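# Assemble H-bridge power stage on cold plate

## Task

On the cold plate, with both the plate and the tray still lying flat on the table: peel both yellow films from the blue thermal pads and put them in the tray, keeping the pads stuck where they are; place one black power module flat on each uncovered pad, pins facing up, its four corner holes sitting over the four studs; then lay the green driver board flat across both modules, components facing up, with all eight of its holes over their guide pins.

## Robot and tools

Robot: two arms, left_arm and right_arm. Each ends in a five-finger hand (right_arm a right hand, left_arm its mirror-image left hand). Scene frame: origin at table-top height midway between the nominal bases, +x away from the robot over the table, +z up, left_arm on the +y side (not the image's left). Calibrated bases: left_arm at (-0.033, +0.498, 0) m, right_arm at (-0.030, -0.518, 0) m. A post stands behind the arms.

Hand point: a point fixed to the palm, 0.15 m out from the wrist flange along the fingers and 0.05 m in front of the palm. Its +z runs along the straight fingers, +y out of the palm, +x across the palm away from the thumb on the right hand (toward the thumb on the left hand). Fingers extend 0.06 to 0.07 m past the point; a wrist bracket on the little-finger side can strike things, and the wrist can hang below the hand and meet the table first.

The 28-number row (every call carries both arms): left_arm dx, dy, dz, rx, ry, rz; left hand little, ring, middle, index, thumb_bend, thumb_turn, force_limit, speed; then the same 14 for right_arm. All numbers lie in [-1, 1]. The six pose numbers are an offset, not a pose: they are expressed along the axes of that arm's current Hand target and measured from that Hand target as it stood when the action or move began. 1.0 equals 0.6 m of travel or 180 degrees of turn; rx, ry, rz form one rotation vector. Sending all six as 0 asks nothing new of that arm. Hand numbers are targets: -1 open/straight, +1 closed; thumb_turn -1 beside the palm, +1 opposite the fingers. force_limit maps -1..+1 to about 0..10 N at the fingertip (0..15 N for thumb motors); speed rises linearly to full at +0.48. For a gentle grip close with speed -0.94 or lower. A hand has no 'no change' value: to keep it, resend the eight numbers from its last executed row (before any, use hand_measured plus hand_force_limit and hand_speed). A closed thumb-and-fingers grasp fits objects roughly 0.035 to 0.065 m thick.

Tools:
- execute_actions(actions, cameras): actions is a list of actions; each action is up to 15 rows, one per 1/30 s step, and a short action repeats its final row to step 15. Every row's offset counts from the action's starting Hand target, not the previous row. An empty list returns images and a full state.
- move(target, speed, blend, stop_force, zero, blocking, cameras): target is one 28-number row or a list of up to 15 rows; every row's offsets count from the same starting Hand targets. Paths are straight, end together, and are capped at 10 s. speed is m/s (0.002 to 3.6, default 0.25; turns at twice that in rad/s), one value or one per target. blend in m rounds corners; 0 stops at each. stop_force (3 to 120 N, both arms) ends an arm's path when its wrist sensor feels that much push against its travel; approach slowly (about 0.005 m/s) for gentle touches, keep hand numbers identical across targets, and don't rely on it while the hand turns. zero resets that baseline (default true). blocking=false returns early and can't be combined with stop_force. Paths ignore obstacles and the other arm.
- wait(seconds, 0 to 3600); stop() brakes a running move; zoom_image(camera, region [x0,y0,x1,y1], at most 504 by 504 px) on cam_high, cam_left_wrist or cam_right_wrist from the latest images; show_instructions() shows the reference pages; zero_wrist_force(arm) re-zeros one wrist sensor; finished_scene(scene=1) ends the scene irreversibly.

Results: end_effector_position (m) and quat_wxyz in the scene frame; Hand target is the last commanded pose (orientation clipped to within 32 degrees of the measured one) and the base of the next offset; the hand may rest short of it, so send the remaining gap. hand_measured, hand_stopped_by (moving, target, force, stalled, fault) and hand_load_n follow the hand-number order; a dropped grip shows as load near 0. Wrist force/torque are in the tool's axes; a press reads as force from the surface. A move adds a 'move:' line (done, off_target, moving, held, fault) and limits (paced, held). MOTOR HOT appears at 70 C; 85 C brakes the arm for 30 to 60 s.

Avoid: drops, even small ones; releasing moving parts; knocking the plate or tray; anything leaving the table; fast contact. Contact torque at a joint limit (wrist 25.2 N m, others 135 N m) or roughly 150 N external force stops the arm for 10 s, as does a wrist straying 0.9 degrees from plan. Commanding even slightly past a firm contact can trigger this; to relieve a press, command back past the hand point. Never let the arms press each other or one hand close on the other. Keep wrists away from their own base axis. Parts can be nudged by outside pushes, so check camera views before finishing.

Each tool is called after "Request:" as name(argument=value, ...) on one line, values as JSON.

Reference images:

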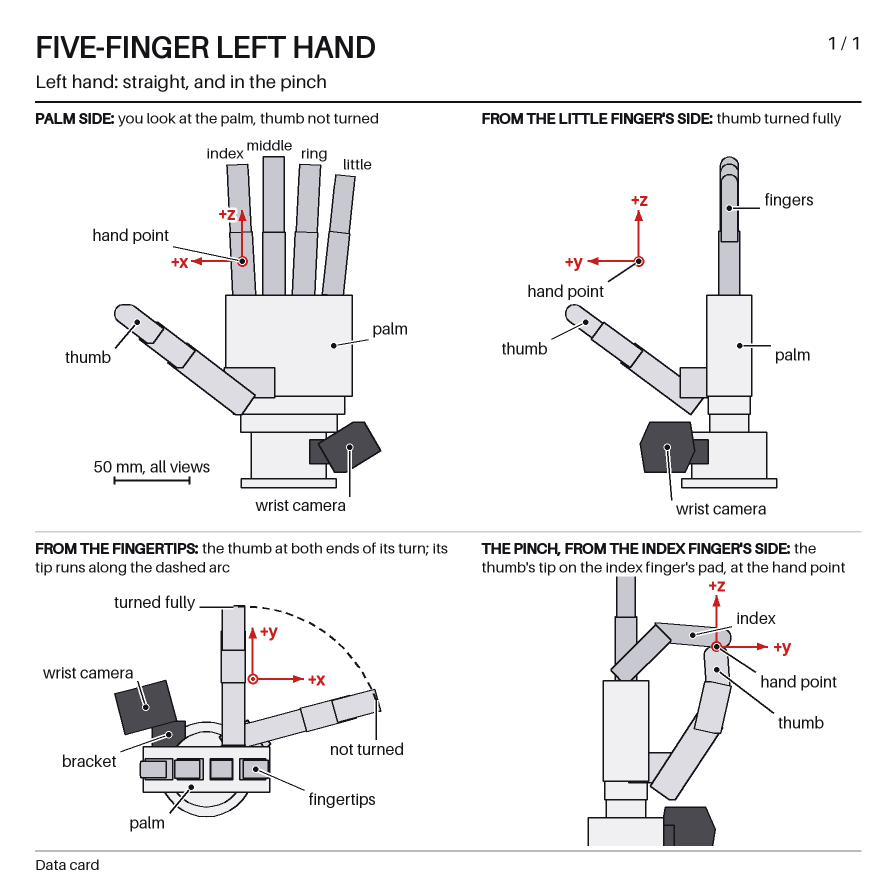

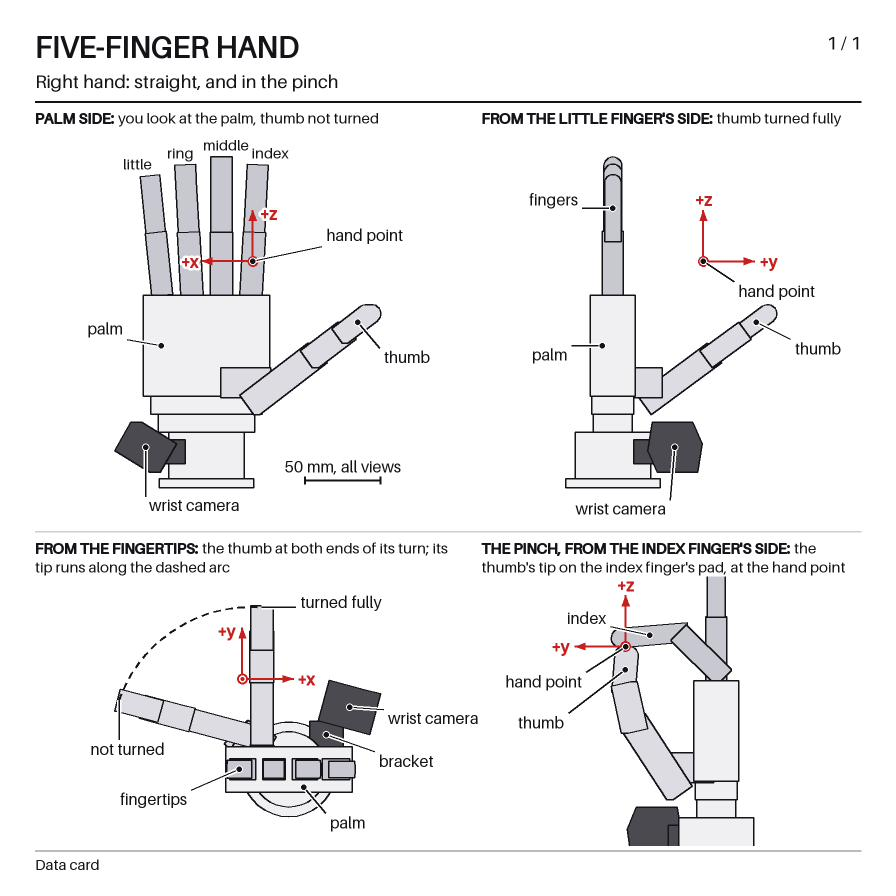

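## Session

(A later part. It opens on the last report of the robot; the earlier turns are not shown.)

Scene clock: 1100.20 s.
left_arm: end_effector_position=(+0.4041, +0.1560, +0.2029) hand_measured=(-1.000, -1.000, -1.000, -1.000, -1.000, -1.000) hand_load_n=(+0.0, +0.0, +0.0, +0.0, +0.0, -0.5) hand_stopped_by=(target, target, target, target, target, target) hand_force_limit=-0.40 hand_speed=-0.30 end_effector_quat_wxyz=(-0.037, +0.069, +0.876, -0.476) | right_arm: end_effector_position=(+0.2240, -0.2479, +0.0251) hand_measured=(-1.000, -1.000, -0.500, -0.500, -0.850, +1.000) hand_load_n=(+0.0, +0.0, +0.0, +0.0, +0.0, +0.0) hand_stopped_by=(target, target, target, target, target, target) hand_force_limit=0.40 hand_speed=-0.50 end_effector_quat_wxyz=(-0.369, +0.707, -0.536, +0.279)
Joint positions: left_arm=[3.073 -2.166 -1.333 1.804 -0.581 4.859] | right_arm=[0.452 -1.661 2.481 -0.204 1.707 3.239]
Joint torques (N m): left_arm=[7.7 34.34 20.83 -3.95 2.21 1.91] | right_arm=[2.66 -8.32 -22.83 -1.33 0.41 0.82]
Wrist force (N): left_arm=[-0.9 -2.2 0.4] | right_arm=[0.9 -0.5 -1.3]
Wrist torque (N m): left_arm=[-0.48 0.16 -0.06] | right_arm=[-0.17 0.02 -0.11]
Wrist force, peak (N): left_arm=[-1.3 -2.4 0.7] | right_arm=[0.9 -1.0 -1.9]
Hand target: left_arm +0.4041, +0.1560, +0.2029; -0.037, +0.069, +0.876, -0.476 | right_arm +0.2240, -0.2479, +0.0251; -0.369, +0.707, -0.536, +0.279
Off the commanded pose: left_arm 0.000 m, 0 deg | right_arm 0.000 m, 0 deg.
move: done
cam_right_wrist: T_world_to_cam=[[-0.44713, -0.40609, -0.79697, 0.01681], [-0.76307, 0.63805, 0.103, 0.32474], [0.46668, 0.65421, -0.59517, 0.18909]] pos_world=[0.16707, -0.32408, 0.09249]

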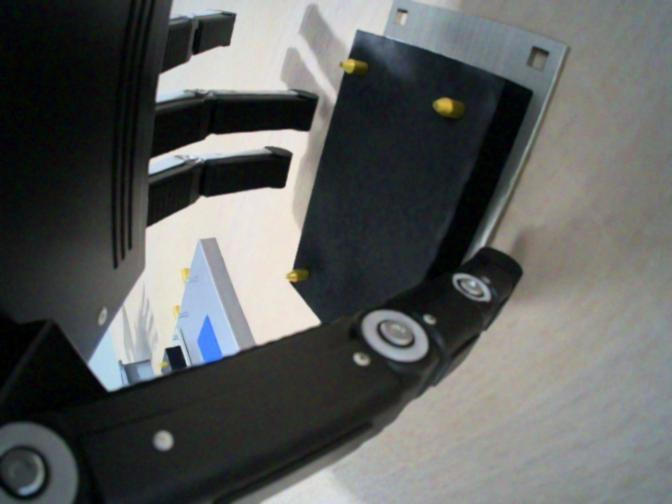

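Request:
move(target=[0,0,0,0,0,0,-1,-1,-1,-1,-1,-1,-0.4,-0.3,0,0,0,0,0,0,-1,-1,-0.3,-0.3,-0.57,1,-0.5,-0.7])

Request:
move(target=[0,0,0,0,0,0,-1,-1,-1,-1,-1,-1,-0.4,-0.3,0,0,0,0,0,0,-1,-1,0.1,0.1,-0.572,1,-0.2,-0.9])

Request:
move(target=[0,0,0,0,0,0,-1,-1,-1,-1,-1,-1,-0.4,-0.3,0,0,0,0,0,0,-1,-1,0.15,0.15,-0.5,1,0.4,-0.9], cameras=["cam_right_wrist"])

Scene clock: 1110.00 s.
left_arm: end_effector_position=(+0.4041, +0.1560, +0.2029) hand_measured=(-1.000, -1.000, -1.000, -1.000, -1.000, -1.000) hand_load_n=(+0.0, +0.0, +0.0, +0.0, +0.0, +0.0) hand_stopped_by=(target, target, target, target, target, target) hand_force_limit=-0.40 hand_speed=-0.30 end_effector_quat_wxyz=(-0.037, +0.069, +0.876, -0.476) | right_arm: end_effector_position=(+0.2240, -0.2479, +0.0251) hand_measured=(-1.000, -1.000, -0.300, -0.300, -0.572, +1.000) hand_load_n=(+0.0, +0.0, +0.0, +0.0, +1.5, +0.5) hand_stopped_by=(target, target, target, target, target, target) hand_force_limit=-0.50 hand_speed=-0.70 end_effector_quat_wxyz=(-0.369, +0.707, -0.536, +0.279)
Joint positions: left_arm=[3.073 -2.166 -1.333 1.804 -0.581 4.859] | right_arm=[0.452 -1.661 2.481 -0.204 1.707 3.239]
Joint torques (N m): left_arm=[7.11 34.47 20.52 -3.79 2.2 1.75] | right_arm=[-7.39 -2.64 -23.14 -1.88 -1.45 -1.18]
Wrist force (N): left_arm=[-0.9 -2.0 0.4] | right_arm=[0.5 0.9 -1.9]
Wrist torque (N m): left_arm=[-0.45 0.14 -0.06] | right_arm=[-0.09 0.07 -0.11]
Wrist force, peak (N): left_arm=[-1.2 -2.4 0.5] | right_arm=[0.5 1.8 -2.6]
Hand target: left_arm +0.4041, +0.1560, +0.2029; -0.037, +0.069, +0.876, -0.476 | right_arm +0.2240, -0.2479, +0.0251; -0.369, +0.707, -0.536, +0.279
Off the commanded pose: left_arm 0.000 m, 0 deg | right_arm 0.000 m, 0 deg.
move: done

Scene clock: 1110.53 s.
left_arm: end_effector_position=(+0.4041, +0.1560, +0.2029) hand_measured=(-1.000, -1.000, -1.000, -1.000, -1.000, -1.000) hand_load_n=(+0.0, +0.0, +0.0, +0.0, +0.0, -0.5) hand_stopped_by=(target, target, target, target, target, target) hand_force_limit=-0.40 hand_speed=-0.30 end_effector_quat_wxyz=(-0.037, +0.069, +0.876, -0.476) | right_arm: end_effector_position=(+0.2240, -0.2478, +0.0251) hand_measured=(-1.000, -1.000, -0.236, -0.228, -0.574, +1.000) hand_load_n=(+0.0, +0.0, +4.0, +4.5, +3.0, +0.0) hand_stopped_by=(target, target, force, force, target, target) hand_force_limit=-0.20 hand_speed=-0.90 end_effector_quat_wxyz=(-0.369, +0.707, -0.536, +0.279)
Joint positions: left_arm=[3.073 -2.166 -1.333 1.804 -0.581 4.859] | right_arm=[0.452 -1.661 2.481 -0.204 1.707 3.239]
Joint torques (N m): left_arm=[6.91 34.5 19.94 -3.85 2.08 1.68] | right_arm=[-8.77 -3.15 -18.62 -0.75 -1.18 -1.08]
Wrist force (N): left_arm=[-1.0 -2.0 0.5] | right_arm=[0.5 -2.9 -0.2]
Wrist torque (N m): left_arm=[-0.45 0.16 -0.06] | right_arm=[-0.28 0.03 -0.17]
Wrist force, peak (N): left_arm=[-1.0 -2.2 0.5] | right_arm=[0.9 -2.9 0.1]
Hand target: left_arm +0.4041, +0.1560, +0.2029; -0.037, +0.069, +0.876, -0.476 | right_arm +0.2240, -0.2479, +0.0251; -0.369, +0.707, -0.536, +0.279
Off the commanded pose: left_arm 0.000 m, 0 deg | right_arm 0.000 m, 0 deg.
move: done

Scene clock: 1111.10 s.
left_arm: end_effector_position=(+0.4041, +0.1560, +0.2029) hand_measured=(-1.000, -1.000, -1.000, -1.000, -1.000, -1.000) hand_load_n=(+0.0, +0.0, +0.0, +0.0, +0.0, +0.0) hand_stopped_by=(target, target, target, target, target, target) hand_force_limit=-0.40 hand_speed=-0.30 end_effector_quat_wxyz=(-0.037, +0.069, +0.876, -0.476) | right_arm: end_effector_position=(+0.2240, -0.2478, +0.0251) hand_measured=(-1.000, -1.000, -0.210, -0.202, -0.532, +1.000) hand_load_n=(+0.0, +0.0, +7.5, +7.5, +10.0, +0.0) hand_stopped_by=(target, target, force, force, force, target) hand_force_limit=0.40 hand_speed=-0.90 end_effector_quat_wxyz=(-0.369, +0.707, -0.536, +0.279)
Joint positions: left_arm=[3.073 -2.166 -1.333 1.804 -0.581 4.859] | right_arm=[0.452 -1.661 2.481 -0.204 1.707 3.239]
Joint torques (N m): left_arm=[6.58 34.43 20.94 -3.82 2.2 1.9] | right_arm=[-7.92 -4.27 -14.95 1.12 -1.2 -1.14]
Wrist force (N): left_arm=[-1.0 -2.1 0.4] | right_arm=[0.5 -1.5 -2.4]
Wrist torque (N m): left_arm=[-0.44 0.15 -0.06] | right_arm=[-0.12 0.09 -0.17]
Wrist force, peak (N): left_arm=[-1.1 -2.2 0.6] | right_arm=[0.4 -4.4 0.0]
Hand target: left_arm +0.4041, +0.1560, +0.2029; -0.037, +0.069, +0.876, -0.476 | right_arm +0.2240, -0.2479, +0.0251; -0.369, +0.707, -0.536, +0.279
Off the commanded pose: left_arm 0.000 m, 0 deg | right_arm 0.000 m, 0 deg.
move: done
cam_right_wrist: T_world_to_cam=[[-0.44707, -0.40601, -0.79705, 0.01683], [-0.76304, 0.63809, 0.10296, 0.32475], [0.46679, 0.65421, -0.59508, 0.18907]] pos_world=[0.16707, -0.32408, 0.09249]

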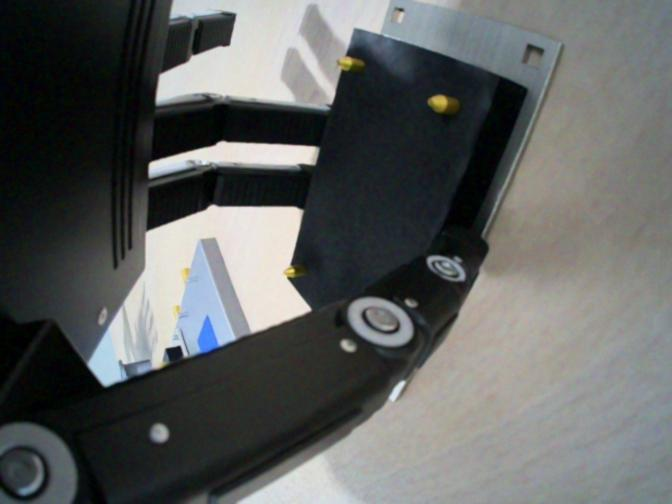

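Request:
zoom_image(camera="cam_right_wrist", region=[515, 35, 555, 75])

Request:
zoom_image(camera="cam_right_wrist", region=[380, 0, 420, 40])

Request:
zoom_image(camera="cam_right_wrist", region=[275, 250, 315, 290])

Scaled by 12.600 from the camera's image (finer frame: 960x720).

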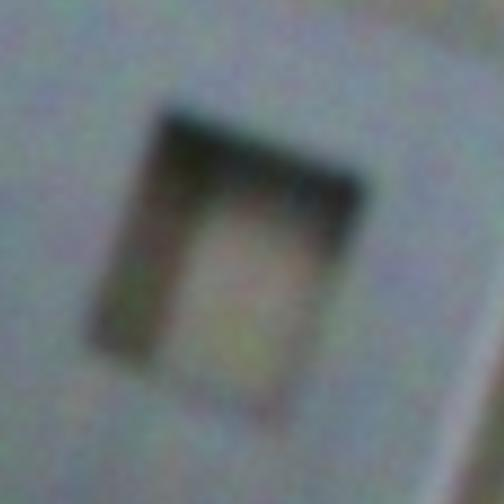

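Scaled by 12.600 from the camera's image (finer frame: 960x720).

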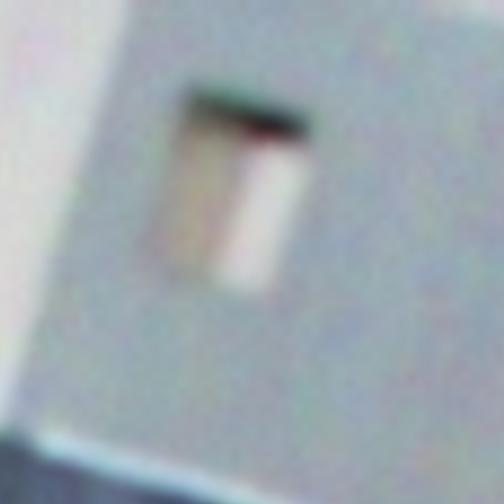

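Scaled by 12.600 from the camera's image (finer frame: 960x720).

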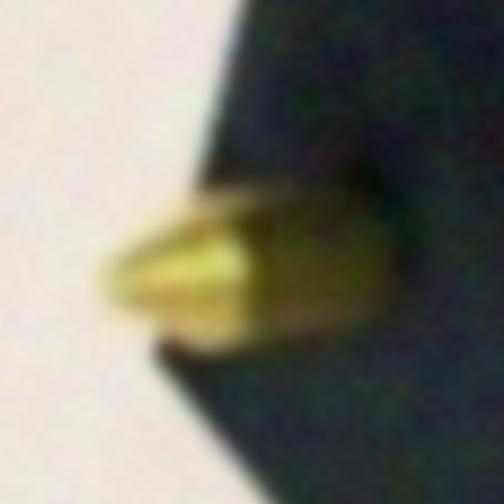

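Request:
move(target=[[0,0,0,0,0,0,-1,-1,-1,-1,-1,-1,-0.4,-0.3,0,-0.1024,-0.0718,0,0,0,-1,-1,0.15,0.15,-0.5,1,0.4,-0.9],[0,0,0,0,0,0,-1,-1,-1,-1,-1,-1,-0.4,-0.3,-0.2713,-0.1758,0.0331,0,-0.3199,-0.2242,-1,-1,0.15,0.15,-0.5,1,0.4,-0.9],[0,0,0,0,0,0,-1,-1,-1,-1,-1,-1,-0.4,-0.3,-0.2713,-0.1485,0.0523,0,-0.3199,-0.2242,-1,-1,0.15,0.15,-0.5,1,0.4,-0.9]], speed=[0.05,0.12,0.05], blend=[0.01,0.005,0], cameras=["all"])

Request:
zoom_image(camera="cam_right_wrist", region=[480, 0, 640, 160])

Request:
zoom_image(camera="cam_right_wrist", region=[400, 260, 560, 420])

Request:
zoom_image(camera="cam_left_wrist", region=[230, 110, 410, 330])

Scene clock: 1137.70 s.
left_arm: end_effector_position=(+0.4041, +0.1560, +0.2029) hand_measured=(-1.000, -1.000, -1.000, -1.000, -1.000, -1.000) hand_load_n=(+0.0, -0.5, +0.0, +0.0, -0.5, -0.5) hand_stopped_by=(target, target, target, target, target, target) hand_force_limit=-0.40 hand_speed=-0.30 end_effector_quat_wxyz=(-0.037, +0.069, +0.876, -0.476) | right_arm: end_effector_position=(+0.2538, -0.0705, +0.0803) hand_measured=(-1.000, -1.000, -0.210, -0.202, -0.532, +1.000) hand_load_n=(+0.0, +0.0, +7.0, +7.0, +11.0, +0.5) hand_stopped_by=(target, target, force, force, force, target) hand_force_limit=0.40 hand_speed=-0.90 end_effector_quat_wxyz=(-0.462, +0.886, -0.031, +0.017)
Joint positions: left_arm=[3.073 -2.166 -1.333 1.804 -0.581 4.859] | right_arm=[0.416 -1.202 1.832 0.36 0.754 2.302]
Joint torques (N m): left_arm=[7.41 34.79 21.42 -3.75 1.97 1.83] | right_arm=[-9.24 -39.15 -25.11 4.18 -0.16 1.31]
Wrist force (N): left_arm=[-0.8 -2.0 0.8] | right_arm=[1.0 2.7 0.7]
Wrist torque (N m): left_arm=[-0.47 0.14 -0.05] | right_arm=[-0.21 -0.04 -0.08]
Wrist force, peak (N): left_arm=[-1.4 -2.4 1.0] | right_arm=[0.9 3.9 0.6]
Hand target: left_arm +0.4041, +0.1560, +0.2029; -0.037, +0.069, +0.876, -0.476 | right_arm +0.2539, -0.0704, +0.0804; -0.462, +0.886, -0.031, +0.017
Off the commanded pose: left_arm 0.000 m, 0 deg | right_arm 0.000 m, 0 deg.
move: done
cam_left_wrist: T_world_to_cam=[[-0.36031, -0.47815, 0.80097, 0.05831], [-0.74497, 0.66427, 0.06143, 0.18804], [-0.56143, -0.57456, -0.59554, 0.55081]] pos_world=[0.47034, 0.21944, 0.26978]
cam_right_wrist: T_world_to_cam=[[0.23329, -0.55805, -0.79634, -0.0373], [-0.85802, -0.50349, 0.10146, 0.17242], [-0.45757, 0.65961, -0.59628, 0.32701]] pos_world=[0.30627, -0.1497, 0.14779]

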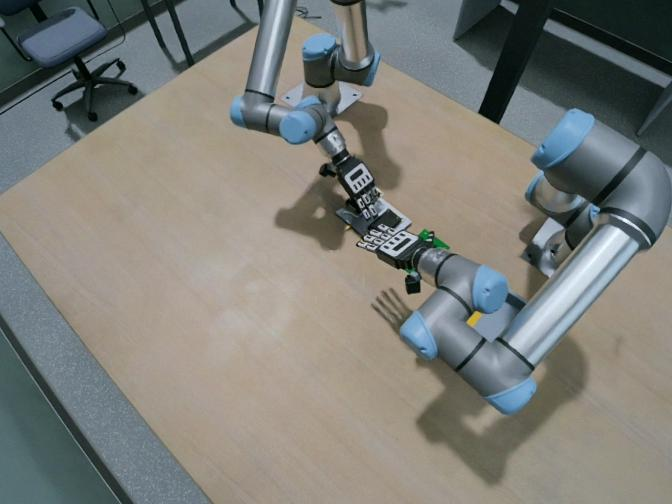

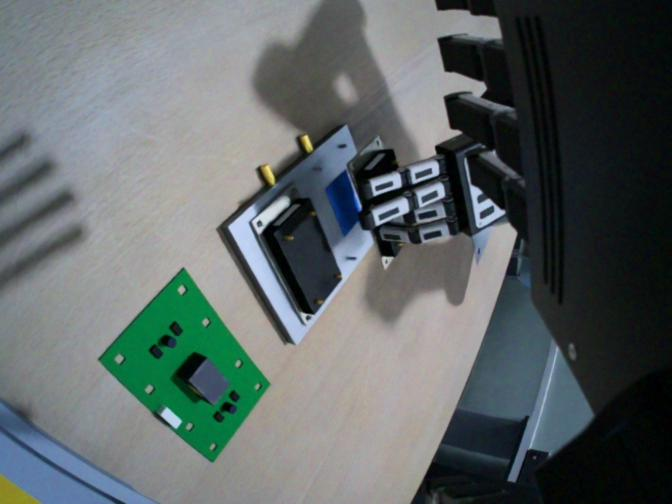

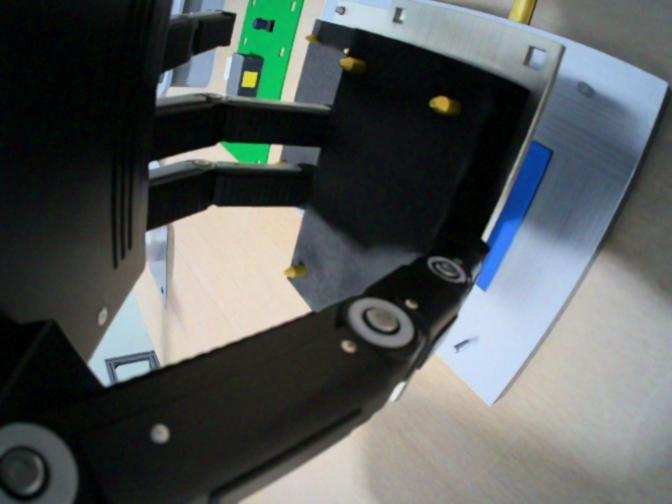

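Scaled by 3.150 from the camera's image (finer frame: 960x720).

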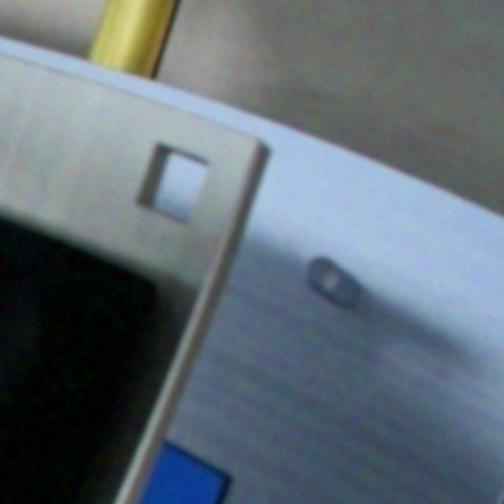

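Scaled by 3.150 from the camera's image (finer frame: 960x720).

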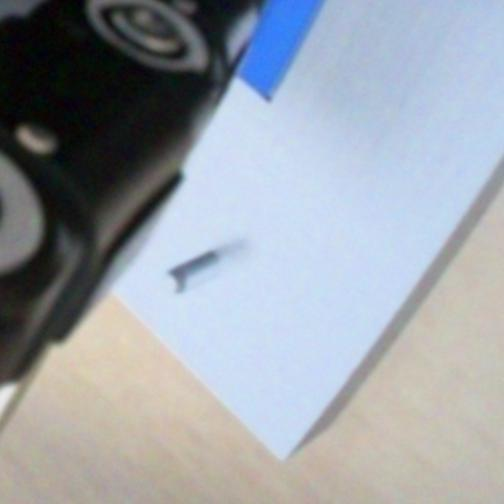

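Scaled by 2.291 from the camera's image (finer frame: 960x720).

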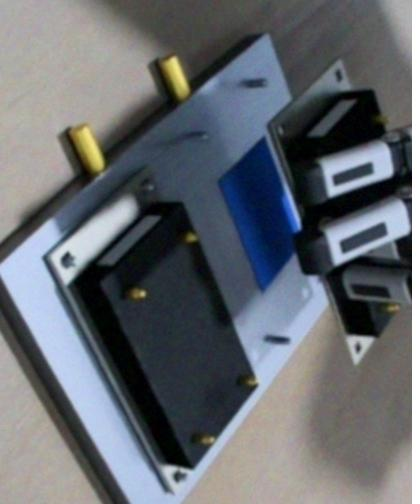

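Request:
move(target=[0,0,0,0,0,0,-1,-1,-1,-1,-1,-1,-0.4,-0.3,0.001,0.0405,0.0293,0,0,0,-1,-1,0.15,0.15,-0.5,1,0.4,-0.9], speed=0.03, stop_force=5)

Request:
move(target=[0,0,0,0,0,0,-1,-1,-1,-1,-1,-1,-0.4,-0.3,0,0.0164,0.0115,0,0,0,-1,-1,0.15,0.15,-0.5,1,0.4,-0.9], speed=0.006, stop_force=5, cameras=["cam_right_wrist","cam_left_wrist"])

Request:
zoom_image(camera="cam_right_wrist", region=[515, 35, 555, 75])

Scene clock: 1159.40 s.
left_arm: end_effector_position=(+0.4041, +0.1560, +0.2029) hand_measured=(-1.000, -1.000, -1.000, -1.000, -1.000, -1.000) hand_load_n=(+0.0, +0.0, +0.0, -0.5, +0.0, -0.5) hand_stopped_by=(target, target, target, target, target, target) hand_force_limit=-0.40 hand_speed=-0.30 end_effector_quat_wxyz=(-0.037, +0.069, +0.876, -0.476) | right_arm: end_effector_position=(+0.2545, -0.0700, +0.0504) hand_measured=(-1.000, -1.000, -0.210, -0.202, -0.532, +1.000) hand_load_n=(+0.0, +0.0, +7.0, +7.0, +11.0, +0.0) hand_stopped_by=(target, target, force, force, force, target) hand_force_limit=0.40 hand_speed=-0.90 end_effector_quat_wxyz=(-0.462, +0.886, -0.031, +0.017)
Joint positions: left_arm=[3.073 -2.166 -1.333 1.804 -0.581 4.859] | right_arm=[0.416 -1.155 1.858 0.287 0.754 2.302]
Joint torques (N m): left_arm=[6.03 35.01 20.03 -3.77 1.96 1.6] | right_arm=[7.93 -38.71 -23.79 4.06 0.01 1.23]
Wrist force (N): left_arm=[-1.2 -2.1 0.6] | right_arm=[1.2 2.8 0.6]
Wrist torque (N m): left_arm=[-0.46 0.20 -0.07] | right_arm=[-0.18 -0.07 -0.06]
Wrist force, peak (N): left_arm=[-1.3 -2.4 0.6] | right_arm=[1.2 3.0 0.8]
Hand target: left_arm +0.4041, +0.1560, +0.2029; -0.037, +0.069, +0.876, -0.476 | right_arm +0.2545, -0.0700, +0.0504; -0.462, +0.886, -0.031, +0.017
Off the commanded pose: left_arm 0.000 m, 0 deg | right_arm 0.000 m, 0 deg.
move: done

Scene clock: 1161.27 s.
left_arm: end_effector_position=(+0.4041, +0.1560, +0.2029) hand_measured=(-1.000, -1.000, -1.000, -1.000, -1.000, -1.000) hand_load_n=(-0.5, +0.0, +0.0, +0.0, +0.0, -0.5) hand_stopped_by=(target, target, target, target, target, target) hand_force_limit=-0.40 hand_speed=-0.30 end_effector_quat_wxyz=(-0.037, +0.069, +0.876, -0.476) | right_arm: end_effector_position=(+0.2545, -0.0700, +0.0455) hand_measured=(-1.000, -1.000, -0.210, -0.202, -0.532, +1.000) hand_load_n=(+0.0, +0.0, +7.5, +7.0, +10.5, +0.0) hand_stopped_by=(target, target, force, force, force, target) hand_force_limit=0.40 hand_speed=-0.90 end_effector_quat_wxyz=(-0.462, +0.886, -0.031, +0.017)
Joint positions: left_arm=[3.073 -2.166 -1.333 1.804 -0.581 4.859] | right_arm=[0.416 -1.147 1.862 0.276 0.754 2.302]
Joint torques (N m): left_arm=[6.55 34.7 20.84 -3.75 1.97 1.65] | right_arm=[7.36 -37.42 -24.33 3.76 -0.08 1.14]
Wrist force (N): left_arm=[-0.8 -1.9 0.6] | right_arm=[0.2 1.9 0.7]
Wrist torque (N m): left_arm=[-0.45 0.13 -0.05] | right_arm=[-0.11 0.01 -0.11]
Wrist force, peak (N): left_arm=[-1.3 -2.2 0.7] | right_arm=[-0.3 -5.4 -4.4]
Hand target: left_arm +0.4041, +0.1560, +0.2029; -0.037, +0.069, +0.876, -0.476 | right_arm +0.2545, -0.0700, +0.0455; -0.462, +0.886, -0.031, +0.017 (not the last commanded pose)
Off the commanded pose: left_arm 0.000 m, 0 deg | right_arm 0.007 m, 0 deg.
move: contact (right_arm)
cam_left_wrist: T_world_to_cam=[[-0.36031, -0.47815, 0.80097, 0.05831], [-0.74497, 0.66427, 0.06143, 0.18804], [-0.56143, -0.57456, -0.59554, 0.55081]] pos_world=[0.47034, 0.21944, 0.26978]
cam_right_wrist: T_world_to_cam=[[0.23344, -0.55798, -0.79634, -0.06485], [-0.85803, -0.50352, 0.10129, 0.17681], [-0.45749, 0.65964, -0.5963, 0.30629]] pos_world=[0.30697, -0.1492, 0.11309]
Images, in order (width x height): cam_left_wrist 672x504, cam_right_wrist 672x504.

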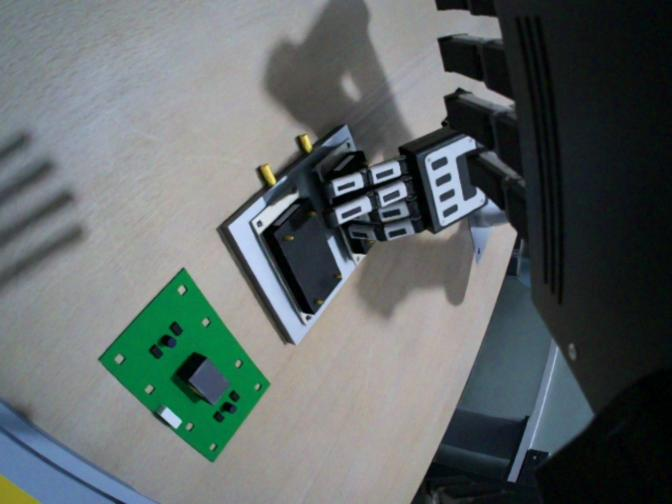

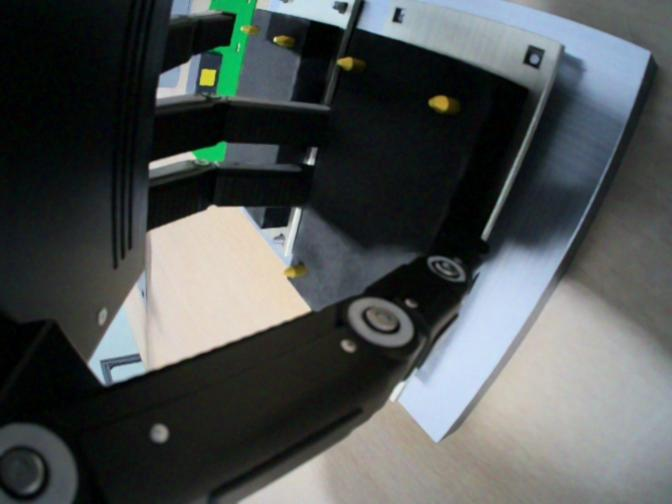

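Scaled by 12.600 from the camera's image (finer frame: 960x720).

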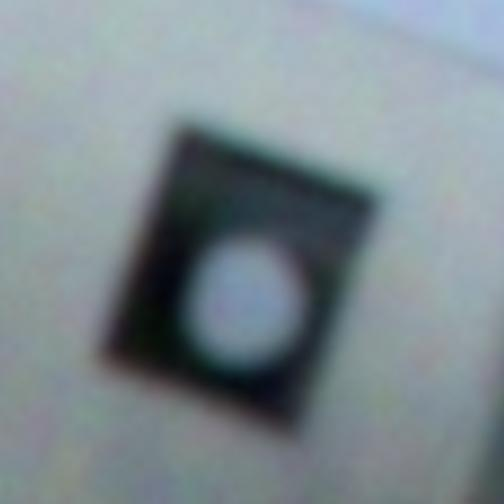

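Request:
move(target=[0,0,0,0,0,0,-1,-1,-1,-1,-1,-1,-0.4,-0.3,0,0.001,0.0007,0,0,0,-1,-1,0.15,0.15,-0.5,1,0.4,-0.9], speed=0.005, cameras=["cam_left_wrist","cam_right_wrist"])

Request:
zoom_image(camera="cam_left_wrist", region=[310, 130, 390, 270])

Request:
zoom_image(camera="cam_right_wrist", region=[380, 0, 420, 40])

Scene clock: 1170.70 s.
left_arm: end_effector_position=(+0.4041, +0.1560, +0.2029) hand_measured=(-1.000, -1.000, -1.000, -1.000, -1.000, -1.000) hand_load_n=(+0.0, +0.0, +0.0, +0.0, +0.0, +0.0) hand_stopped_by=(target, target, target, target, target, target) hand_force_limit=-0.40 hand_speed=-0.30 end_effector_quat_wxyz=(-0.037, +0.069, +0.876, -0.476) | right_arm: end_effector_position=(+0.2546, -0.0700, +0.0448) hand_measured=(-1.000, -1.000, -0.210, -0.202, -0.532, +1.000) hand_load_n=(+0.0, +0.0, +7.5, +7.0, +11.0, +0.0) hand_stopped_by=(target, target, force, force, force, target) hand_force_limit=0.40 hand_speed=-0.90 end_effector_quat_wxyz=(-0.462, +0.886, -0.031, +0.017)
Joint positions: left_arm=[3.073 -2.166 -1.333 1.804 -0.581 4.859] | right_arm=[0.416 -1.146 1.862 0.274 0.754 2.302]
Joint torques (N m): left_arm=[6.2 35.49 20.88 -3.77 1.86 1.6] | right_arm=[-7.77 -27.95 -7.67 1.95 0.31 1.39]
Wrist force (N): left_arm=[-0.9 -2.0 0.6] | right_arm=[0.7 2.1 0.4]
Wrist torque (N m): left_arm=[-0.46 0.16 -0.06] | right_arm=[-0.10 -0.07 -0.10]
Wrist force, peak (N): left_arm=[-1.3 -2.3 0.8] | right_arm=[-1.8 -10.7 -10.3]
Hand target: left_arm +0.4041, +0.1560, +0.2029; -0.037, +0.069, +0.876, -0.476 | right_arm +0.2545, -0.0700, +0.0448; -0.462, +0.886, -0.031, +0.017
Off the commanded pose: left_arm 0.000 m, 0 deg | right_arm 0.000 m, 0 deg.
move: done
cam_left_wrist: T_world_to_cam=[[-0.36031, -0.47815, 0.80097, 0.05831], [-0.74497, 0.66427, 0.06143, 0.18804], [-0.56143, -0.57456, -0.59554, 0.55081]] pos_world=[0.47034, 0.21944, 0.26978]
cam_right_wrist: T_world_to_cam=[[0.23355, -0.55801, -0.79629, -0.06554], [-0.85805, -0.5035, 0.10117, 0.17691], [-0.45738, 0.65963, -0.59639, 0.30579]] pos_world=[0.30697, -0.1492, 0.11229]

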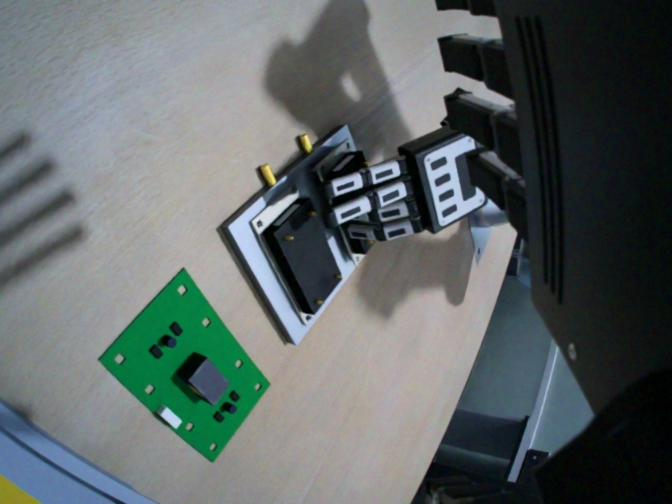

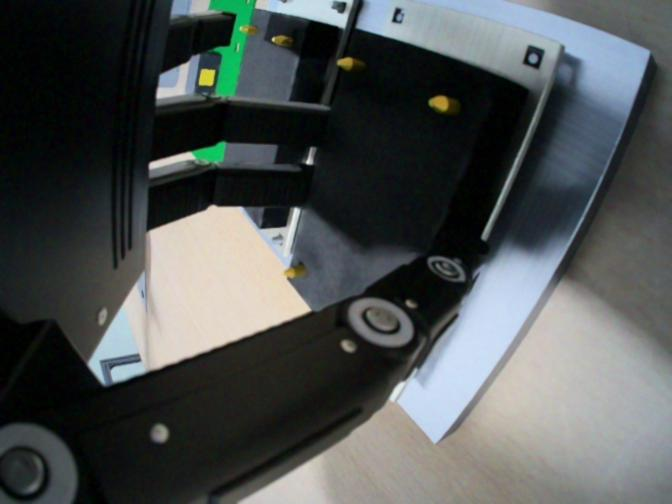

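Scaled by 3.600 from the camera's image (finer frame: 960x720).

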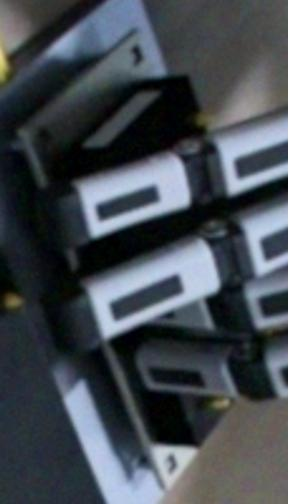

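Scaled by 12.600 from the camera's image (finer frame: 960x720).

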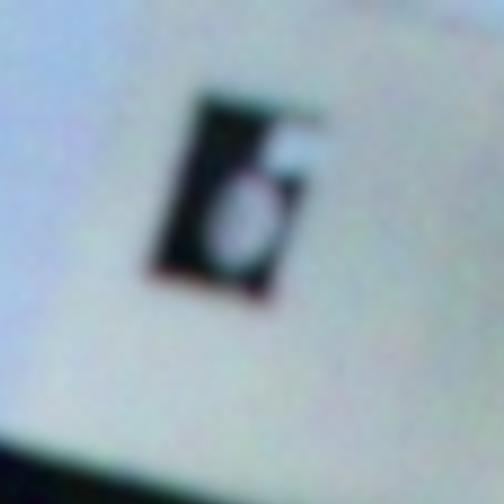

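Request:
move(target=[0,0,0,0,0,0,-1,-1,-1,-1,-1,-1,-0.4,-0.3,0,0.0087,0.0061,0,0,0,-1,-1,0.15,0.15,-0.5,1,0.4,-0.9], speed=0.006, stop_force=6, cameras=["cam_left_wrist","cam_right_wrist"])

Request:
zoom_image(camera="cam_right_wrist", region=[515, 35, 555, 75])

Request:
zoom_image(camera="cam_right_wrist", region=[380, 0, 420, 40])

Request:
zoom_image(camera="cam_left_wrist", region=[310, 130, 390, 270])

Scene clock: 1180.20 s.
left_arm: end_effector_position=(+0.4041, +0.1560, +0.2029) hand_measured=(-1.000, -1.000, -1.000, -1.000, -1.000, -1.000) hand_load_n=(+0.0, +0.0, +0.0, +0.0, +0.0, -0.5) hand_stopped_by=(target, target, target, target, target, target) hand_force_limit=-0.40 hand_speed=-0.30 end_effector_quat_wxyz=(-0.037, +0.069, +0.876, -0.476) | right_arm: end_effector_position=(+0.2546, -0.0700, +0.0388) hand_measured=(-1.000, -1.000, -0.210, -0.202, -0.532, +1.000) hand_load_n=(+0.0, -0.5, +7.5, +7.0, +10.5, +0.0) hand_stopped_by=(target, target, force, force, force, target) hand_force_limit=0.40 hand_speed=-0.90 end_effector_quat_wxyz=(-0.462, +0.886, -0.031, +0.017)
Joint positions: left_arm=[3.073 -2.166 -1.333 1.804 -0.581 4.859] | right_arm=[0.416 -1.136 1.867 0.259 0.754 2.302]
Joint torques (N m): left_arm=[6.7 35.59 20.21 -3.76 1.94 1.73] | right_arm=[-3.89 -36.4 -20.87 4 0.5 1.38]
Wrist force (N): left_arm=[-1.1 -2.0 0.8] | right_arm=[1.3 -1.0 -2.7]
Wrist torque (N m): left_arm=[-0.46 0.19 -0.06] | right_arm=[-0.18 0.03 -0.15]
Wrist force, peak (N): left_arm=[-1.1 -2.5 0.7] | right_arm=[0.3 -7.6 -8.2]
Hand target: left_arm +0.4041, +0.1560, +0.2029; -0.037, +0.069, +0.876, -0.476 | right_arm +0.2546, -0.0700, +0.0388; -0.462, +0.886, -0.031, +0.017
Off the commanded pose: left_arm 0.000 m, 0 deg | right_arm 0.000 m, 0 deg.
move: contact (right_arm)
cam_left_wrist: T_world_to_cam=[[-0.36031, -0.47815, 0.80097, 0.05831], [-0.74497, 0.66427, 0.06143, 0.18804], [-0.56143, -0.57456, -0.59554, 0.55081]] pos_world=[0.47034, 0.21944, 0.26978]
cam_right_wrist: T_world_to_cam=[[0.23344, -0.55798, -0.79634, -0.07027], [-0.85803, -0.50352, 0.10129, 0.1775], [-0.45749, 0.65964, -0.5963, 0.30224]] pos_world=[0.30697, -0.1492, 0.10629]

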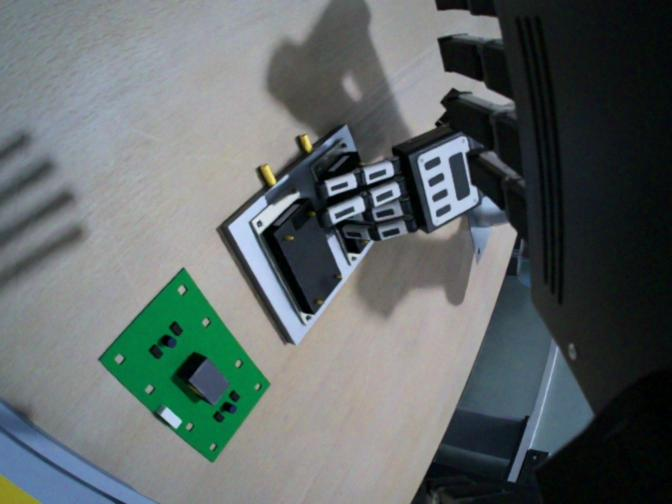

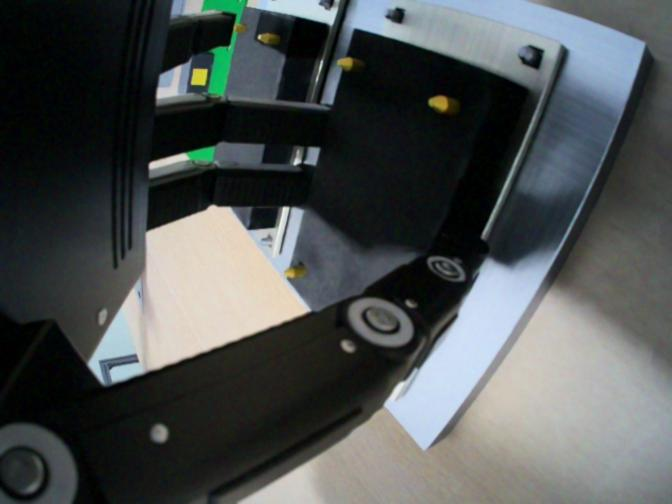

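Scaled by 12.600 from the camera's image (finer frame: 960x720).

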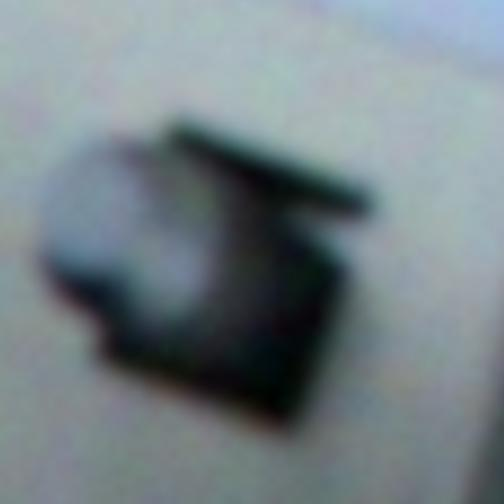

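Scaled by 12.600 from the camera's image (finer frame: 960x720).

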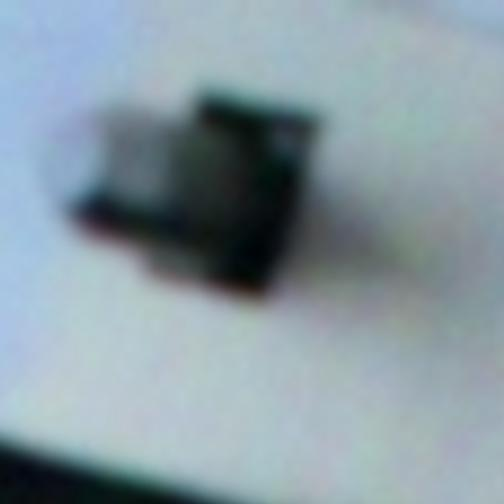

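Scaled by 3.600 from the camera's image (finer frame: 960x720).

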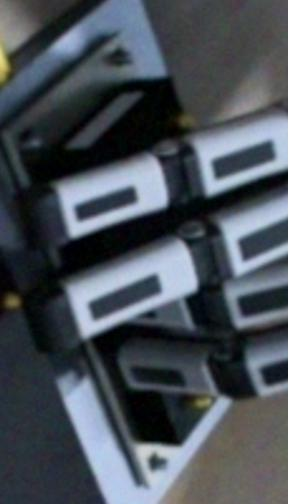

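Request:
move(target=[0,0,0,0,0,0,-1,-1,-1,-1,-1,-1,-0.4,-0.3,0,0.0018,0.0012,0,0,0,-1,-1,0.15,0.15,-0.5,1,0.4,-0.9], speed=0.004, stop_force=10)

Request:
move(target=[0,0,0,0,0,0,-1,-1,-1,-1,-1,-1,-0.4,-0.3,0,-0.0003,-0.0002,0,0,0,-1,-1,-0.27,-0.27,-0.6,1,0.4,-0.9], speed=0.01)

Request:
move(target=[0,0,0,0,0,0,-1,-1,-1,-1,-1,-1,-0.4,-0.3,0,0,0,0,0,0,-1,-1,-0.4,-0.4,-0.85,1,0.4,-0.6], speed=0.01, cameras=["cam_right_wrist"])

Scene clock: 1189.90 s.
left_arm: end_effector_position=(+0.4041, +0.1560, +0.2029) hand_measured=(-1.000, -1.000, -1.000, -1.000, -1.000, -1.000) hand_load_n=(+0.0, -0.5, +0.0, +0.0, +0.0, -0.5) hand_stopped_by=(target, target, target, target, target, target) hand_force_limit=-0.40 hand_speed=-0.30 end_effector_quat_wxyz=(-0.037, +0.069, +0.876, -0.476) | right_arm: end_effector_position=(+0.2546, -0.0699, +0.0386) hand_measured=(-1.000, -1.000, -0.210, -0.202, -0.532, +1.000) hand_load_n=(+0.0, -0.5, +7.0, +6.5, +11.0, +0.0) hand_stopped_by=(target, target, force, force, force, target) hand_force_limit=0.40 hand_speed=-0.90 end_effector_quat_wxyz=(-0.462, +0.886, -0.031, +0.017)
Joint positions: left_arm=[3.073 -2.166 -1.333 1.804 -0.581 4.859] | right_arm=[0.416 -1.136 1.867 0.259 0.754 2.302]
Joint torques (N m): left_arm=[5.84 35.92 20.23 -3.8 1.78 1.59] | right_arm=[-5.71 -34.61 -21.1 3.45 0.26 -0.45]
Wrist force (N): left_arm=[-1.0 -1.9 0.5] | right_arm=[0.0 -6.5 -7.4]
Wrist torque (N m): left_arm=[-0.43 0.16 -0.07] | right_arm=[-0.25 0.15 -0.25]
Wrist force, peak (N): left_arm=[-0.9 -2.5 0.8] | right_arm=[-1.1 -11.1 -10.6]
Hand target: left_arm +0.4041, +0.1560, +0.2029; -0.037, +0.069, +0.876, -0.476 | right_arm +0.2546, -0.0699, +0.0386; -0.462, +0.886, -0.031, +0.017 (not the last commanded pose)
Off the commanded pose: left_arm 0.000 m, 0 deg | right_arm 0.001 m, 0 deg.
move: contact (right_arm)

Scene clock: 1190.63 s.
left_arm: end_effector_position=(+0.4041, +0.1560, +0.2029) hand_measured=(-1.000, -1.000, -1.000, -1.000, -1.000, -1.000) hand_load_n=(+0.0, +0.0, +0.0, +0.0, +0.0, -0.5) hand_stopped_by=(target, target, target, target, target, target) hand_force_limit=-0.40 hand_speed=-0.30 end_effector_quat_wxyz=(-0.037, +0.069, +0.876, -0.476) | right_arm: end_effector_position=(+0.2546, -0.0699, +0.0388) hand_measured=(-1.000, -1.000, -0.270, -0.270, -0.600, +1.000) hand_load_n=(+0.0, +0.0, +0.0, +0.0, +0.0, +0.0) hand_stopped_by=(target, target, target, target, target, target) hand_force_limit=0.40 hand_speed=-0.90 end_effector_quat_wxyz=(-0.462, +0.886, -0.031, +0.017)
Joint positions: left_arm=[3.073 -2.166 -1.333 1.804 -0.581 4.859] | right_arm=[0.416 -1.136 1.867 0.259 0.754 2.302]
Joint torques (N m): left_arm=[6.12 33.98 20.38 -3.69 1.84 1.56] | right_arm=[-3.42 -38.59 -22.7 0.19 -0.6 0.27]
Wrist force (N): left_arm=[-1.1 -2.1 0.5] | right_arm=[1.0 -0.9 -1.6]
Wrist torque (N m): left_arm=[-0.47 0.19 -0.06] | right_arm=[-0.36 -0.01 -0.14]
Wrist force, peak (N): left_arm=[-1.4 -2.2 0.5] | right_arm=[0.0 -6.2 -7.0]
Hand target: left_arm +0.4041, +0.1560, +0.2029; -0.037, +0.069, +0.876, -0.476 | right_arm +0.2546, -0.0699, +0.0388; -0.462, +0.886, -0.031, +0.017
Off the commanded pose: left_arm 0.000 m, 0 deg | right_arm 0.000 m, 0 deg.
move: done

Scene clock: 1191.33 s.
left_arm: end_effector_position=(+0.4041, +0.1560, +0.2029) hand_measured=(-1.000, -1.000, -1.000, -1.000, -1.000, -1.000) hand_load_n=(+0.0, +0.0, +0.0, +0.0, +0.0, +0.0) hand_stopped_by=(target, target, target, target, target, target) hand_force_limit=-0.40 hand_speed=-0.30 end_effector_quat_wxyz=(-0.037, +0.069, +0.876, -0.476) | right_arm: end_effector_position=(+0.2547, -0.0699, +0.0388) hand_measured=(-1.000, -1.000, -0.400, -0.400, -0.850, +1.000) hand_load_n=(+0.0, +0.0, +0.0, +0.0, +0.0, +0.0) hand_stopped_by=(target, target, target, target, target, target) hand_force_limit=0.40 hand_speed=-0.60 end_effector_quat_wxyz=(-0.462, +0.886, -0.031, +0.017)
Joint positions: left_arm=[3.073 -2.166 -1.333 1.804 -0.581 4.859] | right_arm=[0.416 -1.136 1.867 0.259 0.754 2.302]
Joint torques (N m): left_arm=[6.12 35.48 20.72 -3.72 1.82 1.47] | right_arm=[-2.43 -37.72 -20.05 -0.81 -1.13 0.98]
Wrist force (N): left_arm=[-1.0 -1.8 0.3] | right_arm=[1.0 -0.9 -1.5]
Wrist torque (N m): left_arm=[-0.41 0.16 -0.06] | right_arm=[-0.35 -0.02 -0.13]
Wrist force, peak (N): left_arm=[-1.3 -2.0 0.9] | right_arm=[1.2 -1.1 -1.5]
Hand target: left_arm +0.4041, +0.1560, +0.2029; -0.037, +0.069, +0.876, -0.476 | right_arm +0.2546, -0.0699, +0.0388; -0.462, +0.886, -0.031, +0.017
Off the commanded pose: left_arm 0.000 m, 0 deg | right_arm 0.000 m, 0 deg.
move: done
cam_right_wrist: T_world_to_cam=[[0.23361, -0.55795, -0.79632, -0.07034], [-0.8581, -0.50345, 0.10102, 0.17764], [-0.45727, 0.65972, -0.59638, 0.30224]] pos_world=[0.30707, -0.1492, 0.10629]

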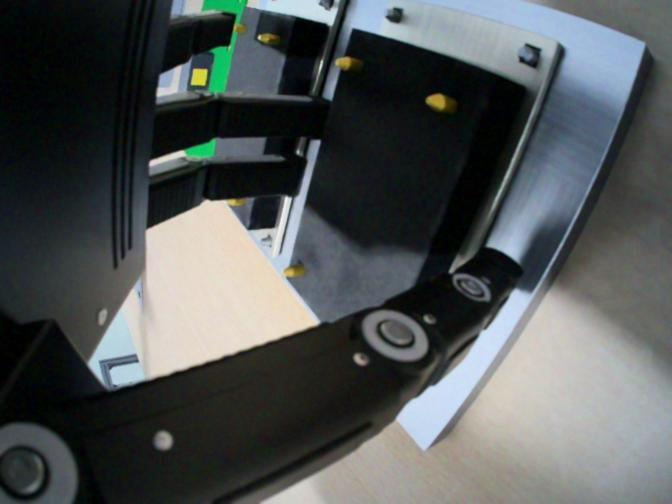

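Request:
move(target=[0,0,0,0,0,0,-1,-1,-1,-1,-1,-1,-0.4,-0.3,0,-0.1365,-0.0957,0,0,0,-1,-1,-0.4,-0.4,-0.85,1,0.4,-0.6], speed=0.06, cameras=["all"])

Request:
zoom_image(camera="cam_left_wrist", region=[90, 260, 280, 470])

Request:
zoom_image(camera="cam_right_wrist", region=[220, 0, 620, 400])

Request:
zoom_image(camera="cam_left_wrist", region=[210, 110, 400, 350])

Scene clock: 1211.33 s.
left_arm: end_effector_position=(+0.4041, +0.1560, +0.2029) hand_measured=(-1.000, -1.000, -1.000, -1.000, -1.000, -1.000) hand_load_n=(+0.0, +0.0, +0.0, +0.0, +0.0, +0.0) hand_stopped_by=(target, target, target, target, target, target) hand_force_limit=-0.40 hand_speed=-0.30 end_effector_quat_wxyz=(-0.037, +0.069, +0.876, -0.476) | right_arm: end_effector_position=(+0.2545, -0.0701, +0.1389) hand_measured=(-1.000, -1.000, -0.400, -0.400, -0.850, +1.000) hand_load_n=(+0.0, +0.0, +0.0, +0.0, +0.0, +0.0) hand_stopped_by=(target, target, target, target, target, target) hand_force_limit=0.40 hand_speed=-0.60 end_effector_quat_wxyz=(-0.462, +0.886, -0.031, +0.017)
Joint positions: left_arm=[3.073 -2.166 -1.333 1.804 -0.581 4.859] | right_arm=[0.416 -1.275 1.76 0.505 0.754 2.302]
Joint torques (N m): left_arm=[5.07 35.62 20.25 -3.78 1.62 1.69] | right_arm=[-7.07 -22.06 -9.6 -1.1 -2.21 -1.42]
Wrist force (N): left_arm=[-0.9 -1.9 0.5] | right_arm=[1.3 -0.9 -1.3]
Wrist torque (N m): left_arm=[-0.43 0.15 -0.06] | right_arm=[-0.37 -0.07 -0.04]
Wrist force, peak (N): left_arm=[-1.2 -2.5 0.7] | right_arm=[1.4 -1.5 -1.7]
Hand target: left_arm +0.4041, +0.1560, +0.2029; -0.037, +0.069, +0.876, -0.476 | right_arm +0.2545, -0.0701, +0.1388; -0.462, +0.886, -0.031, +0.017
Off the commanded pose: left_arm 0.000 m, 0 deg | right_arm 0.000 m, 0 deg.
move: done
cam_left_wrist: T_world_to_cam=[[-0.36031, -0.47815, 0.80097, 0.05831], [-0.74497, 0.66427, 0.06143, 0.18804], [-0.56143, -0.57456, -0.59554, 0.55081]] pos_world=[0.47034, 0.21944, 0.26978]
cam_right_wrist: T_world_to_cam=[[0.23374, -0.55787, -0.79634, 0.00933], [-0.85806, -0.50354, 0.10089, 0.16731], [-0.45727, 0.65972, -0.59638, 0.36191]] pos_world=[0.30687, -0.1493, 0.20639]

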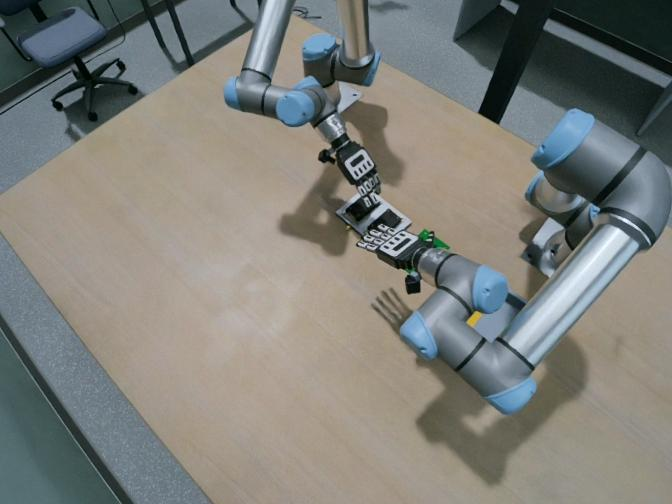

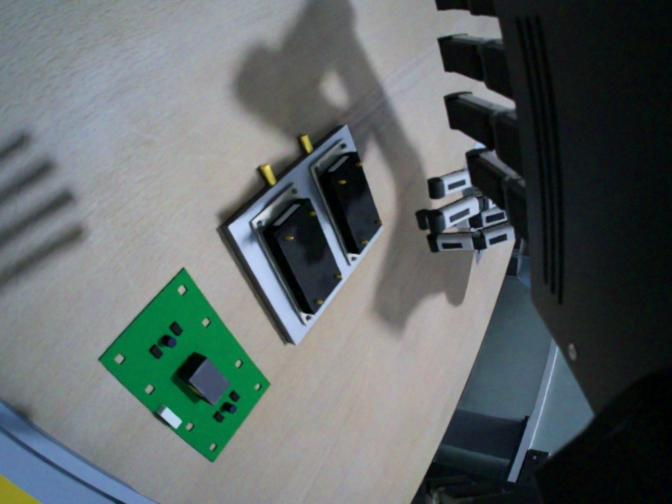

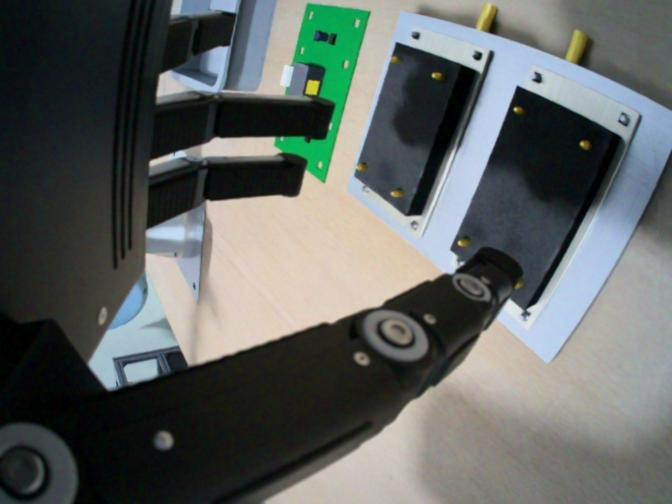

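Scaled by 2.400 from the camera's image (finer frame: 960x720).

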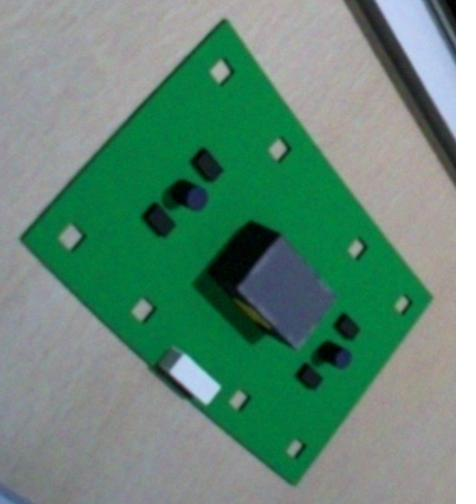

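Scaled by 1.260 from the camera's image (finer frame: 960x720).

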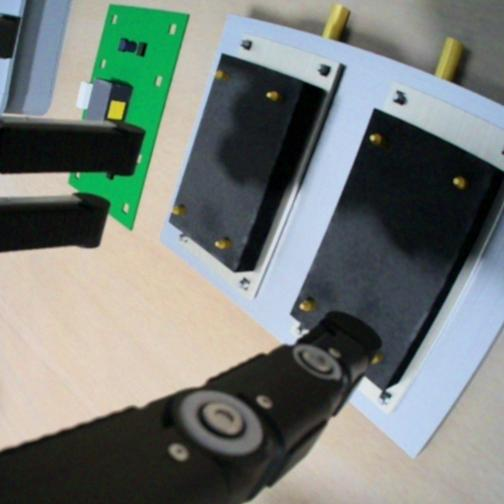

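Scaled by 2.100 from the camera's image (finer frame: 960x720).

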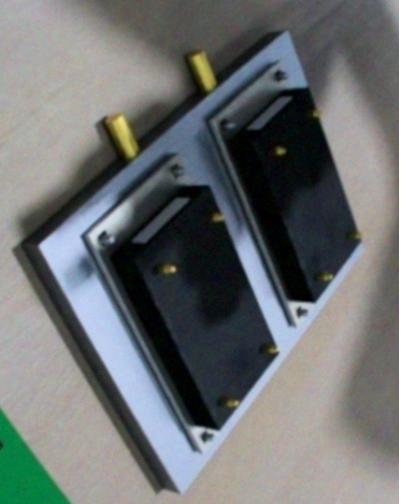

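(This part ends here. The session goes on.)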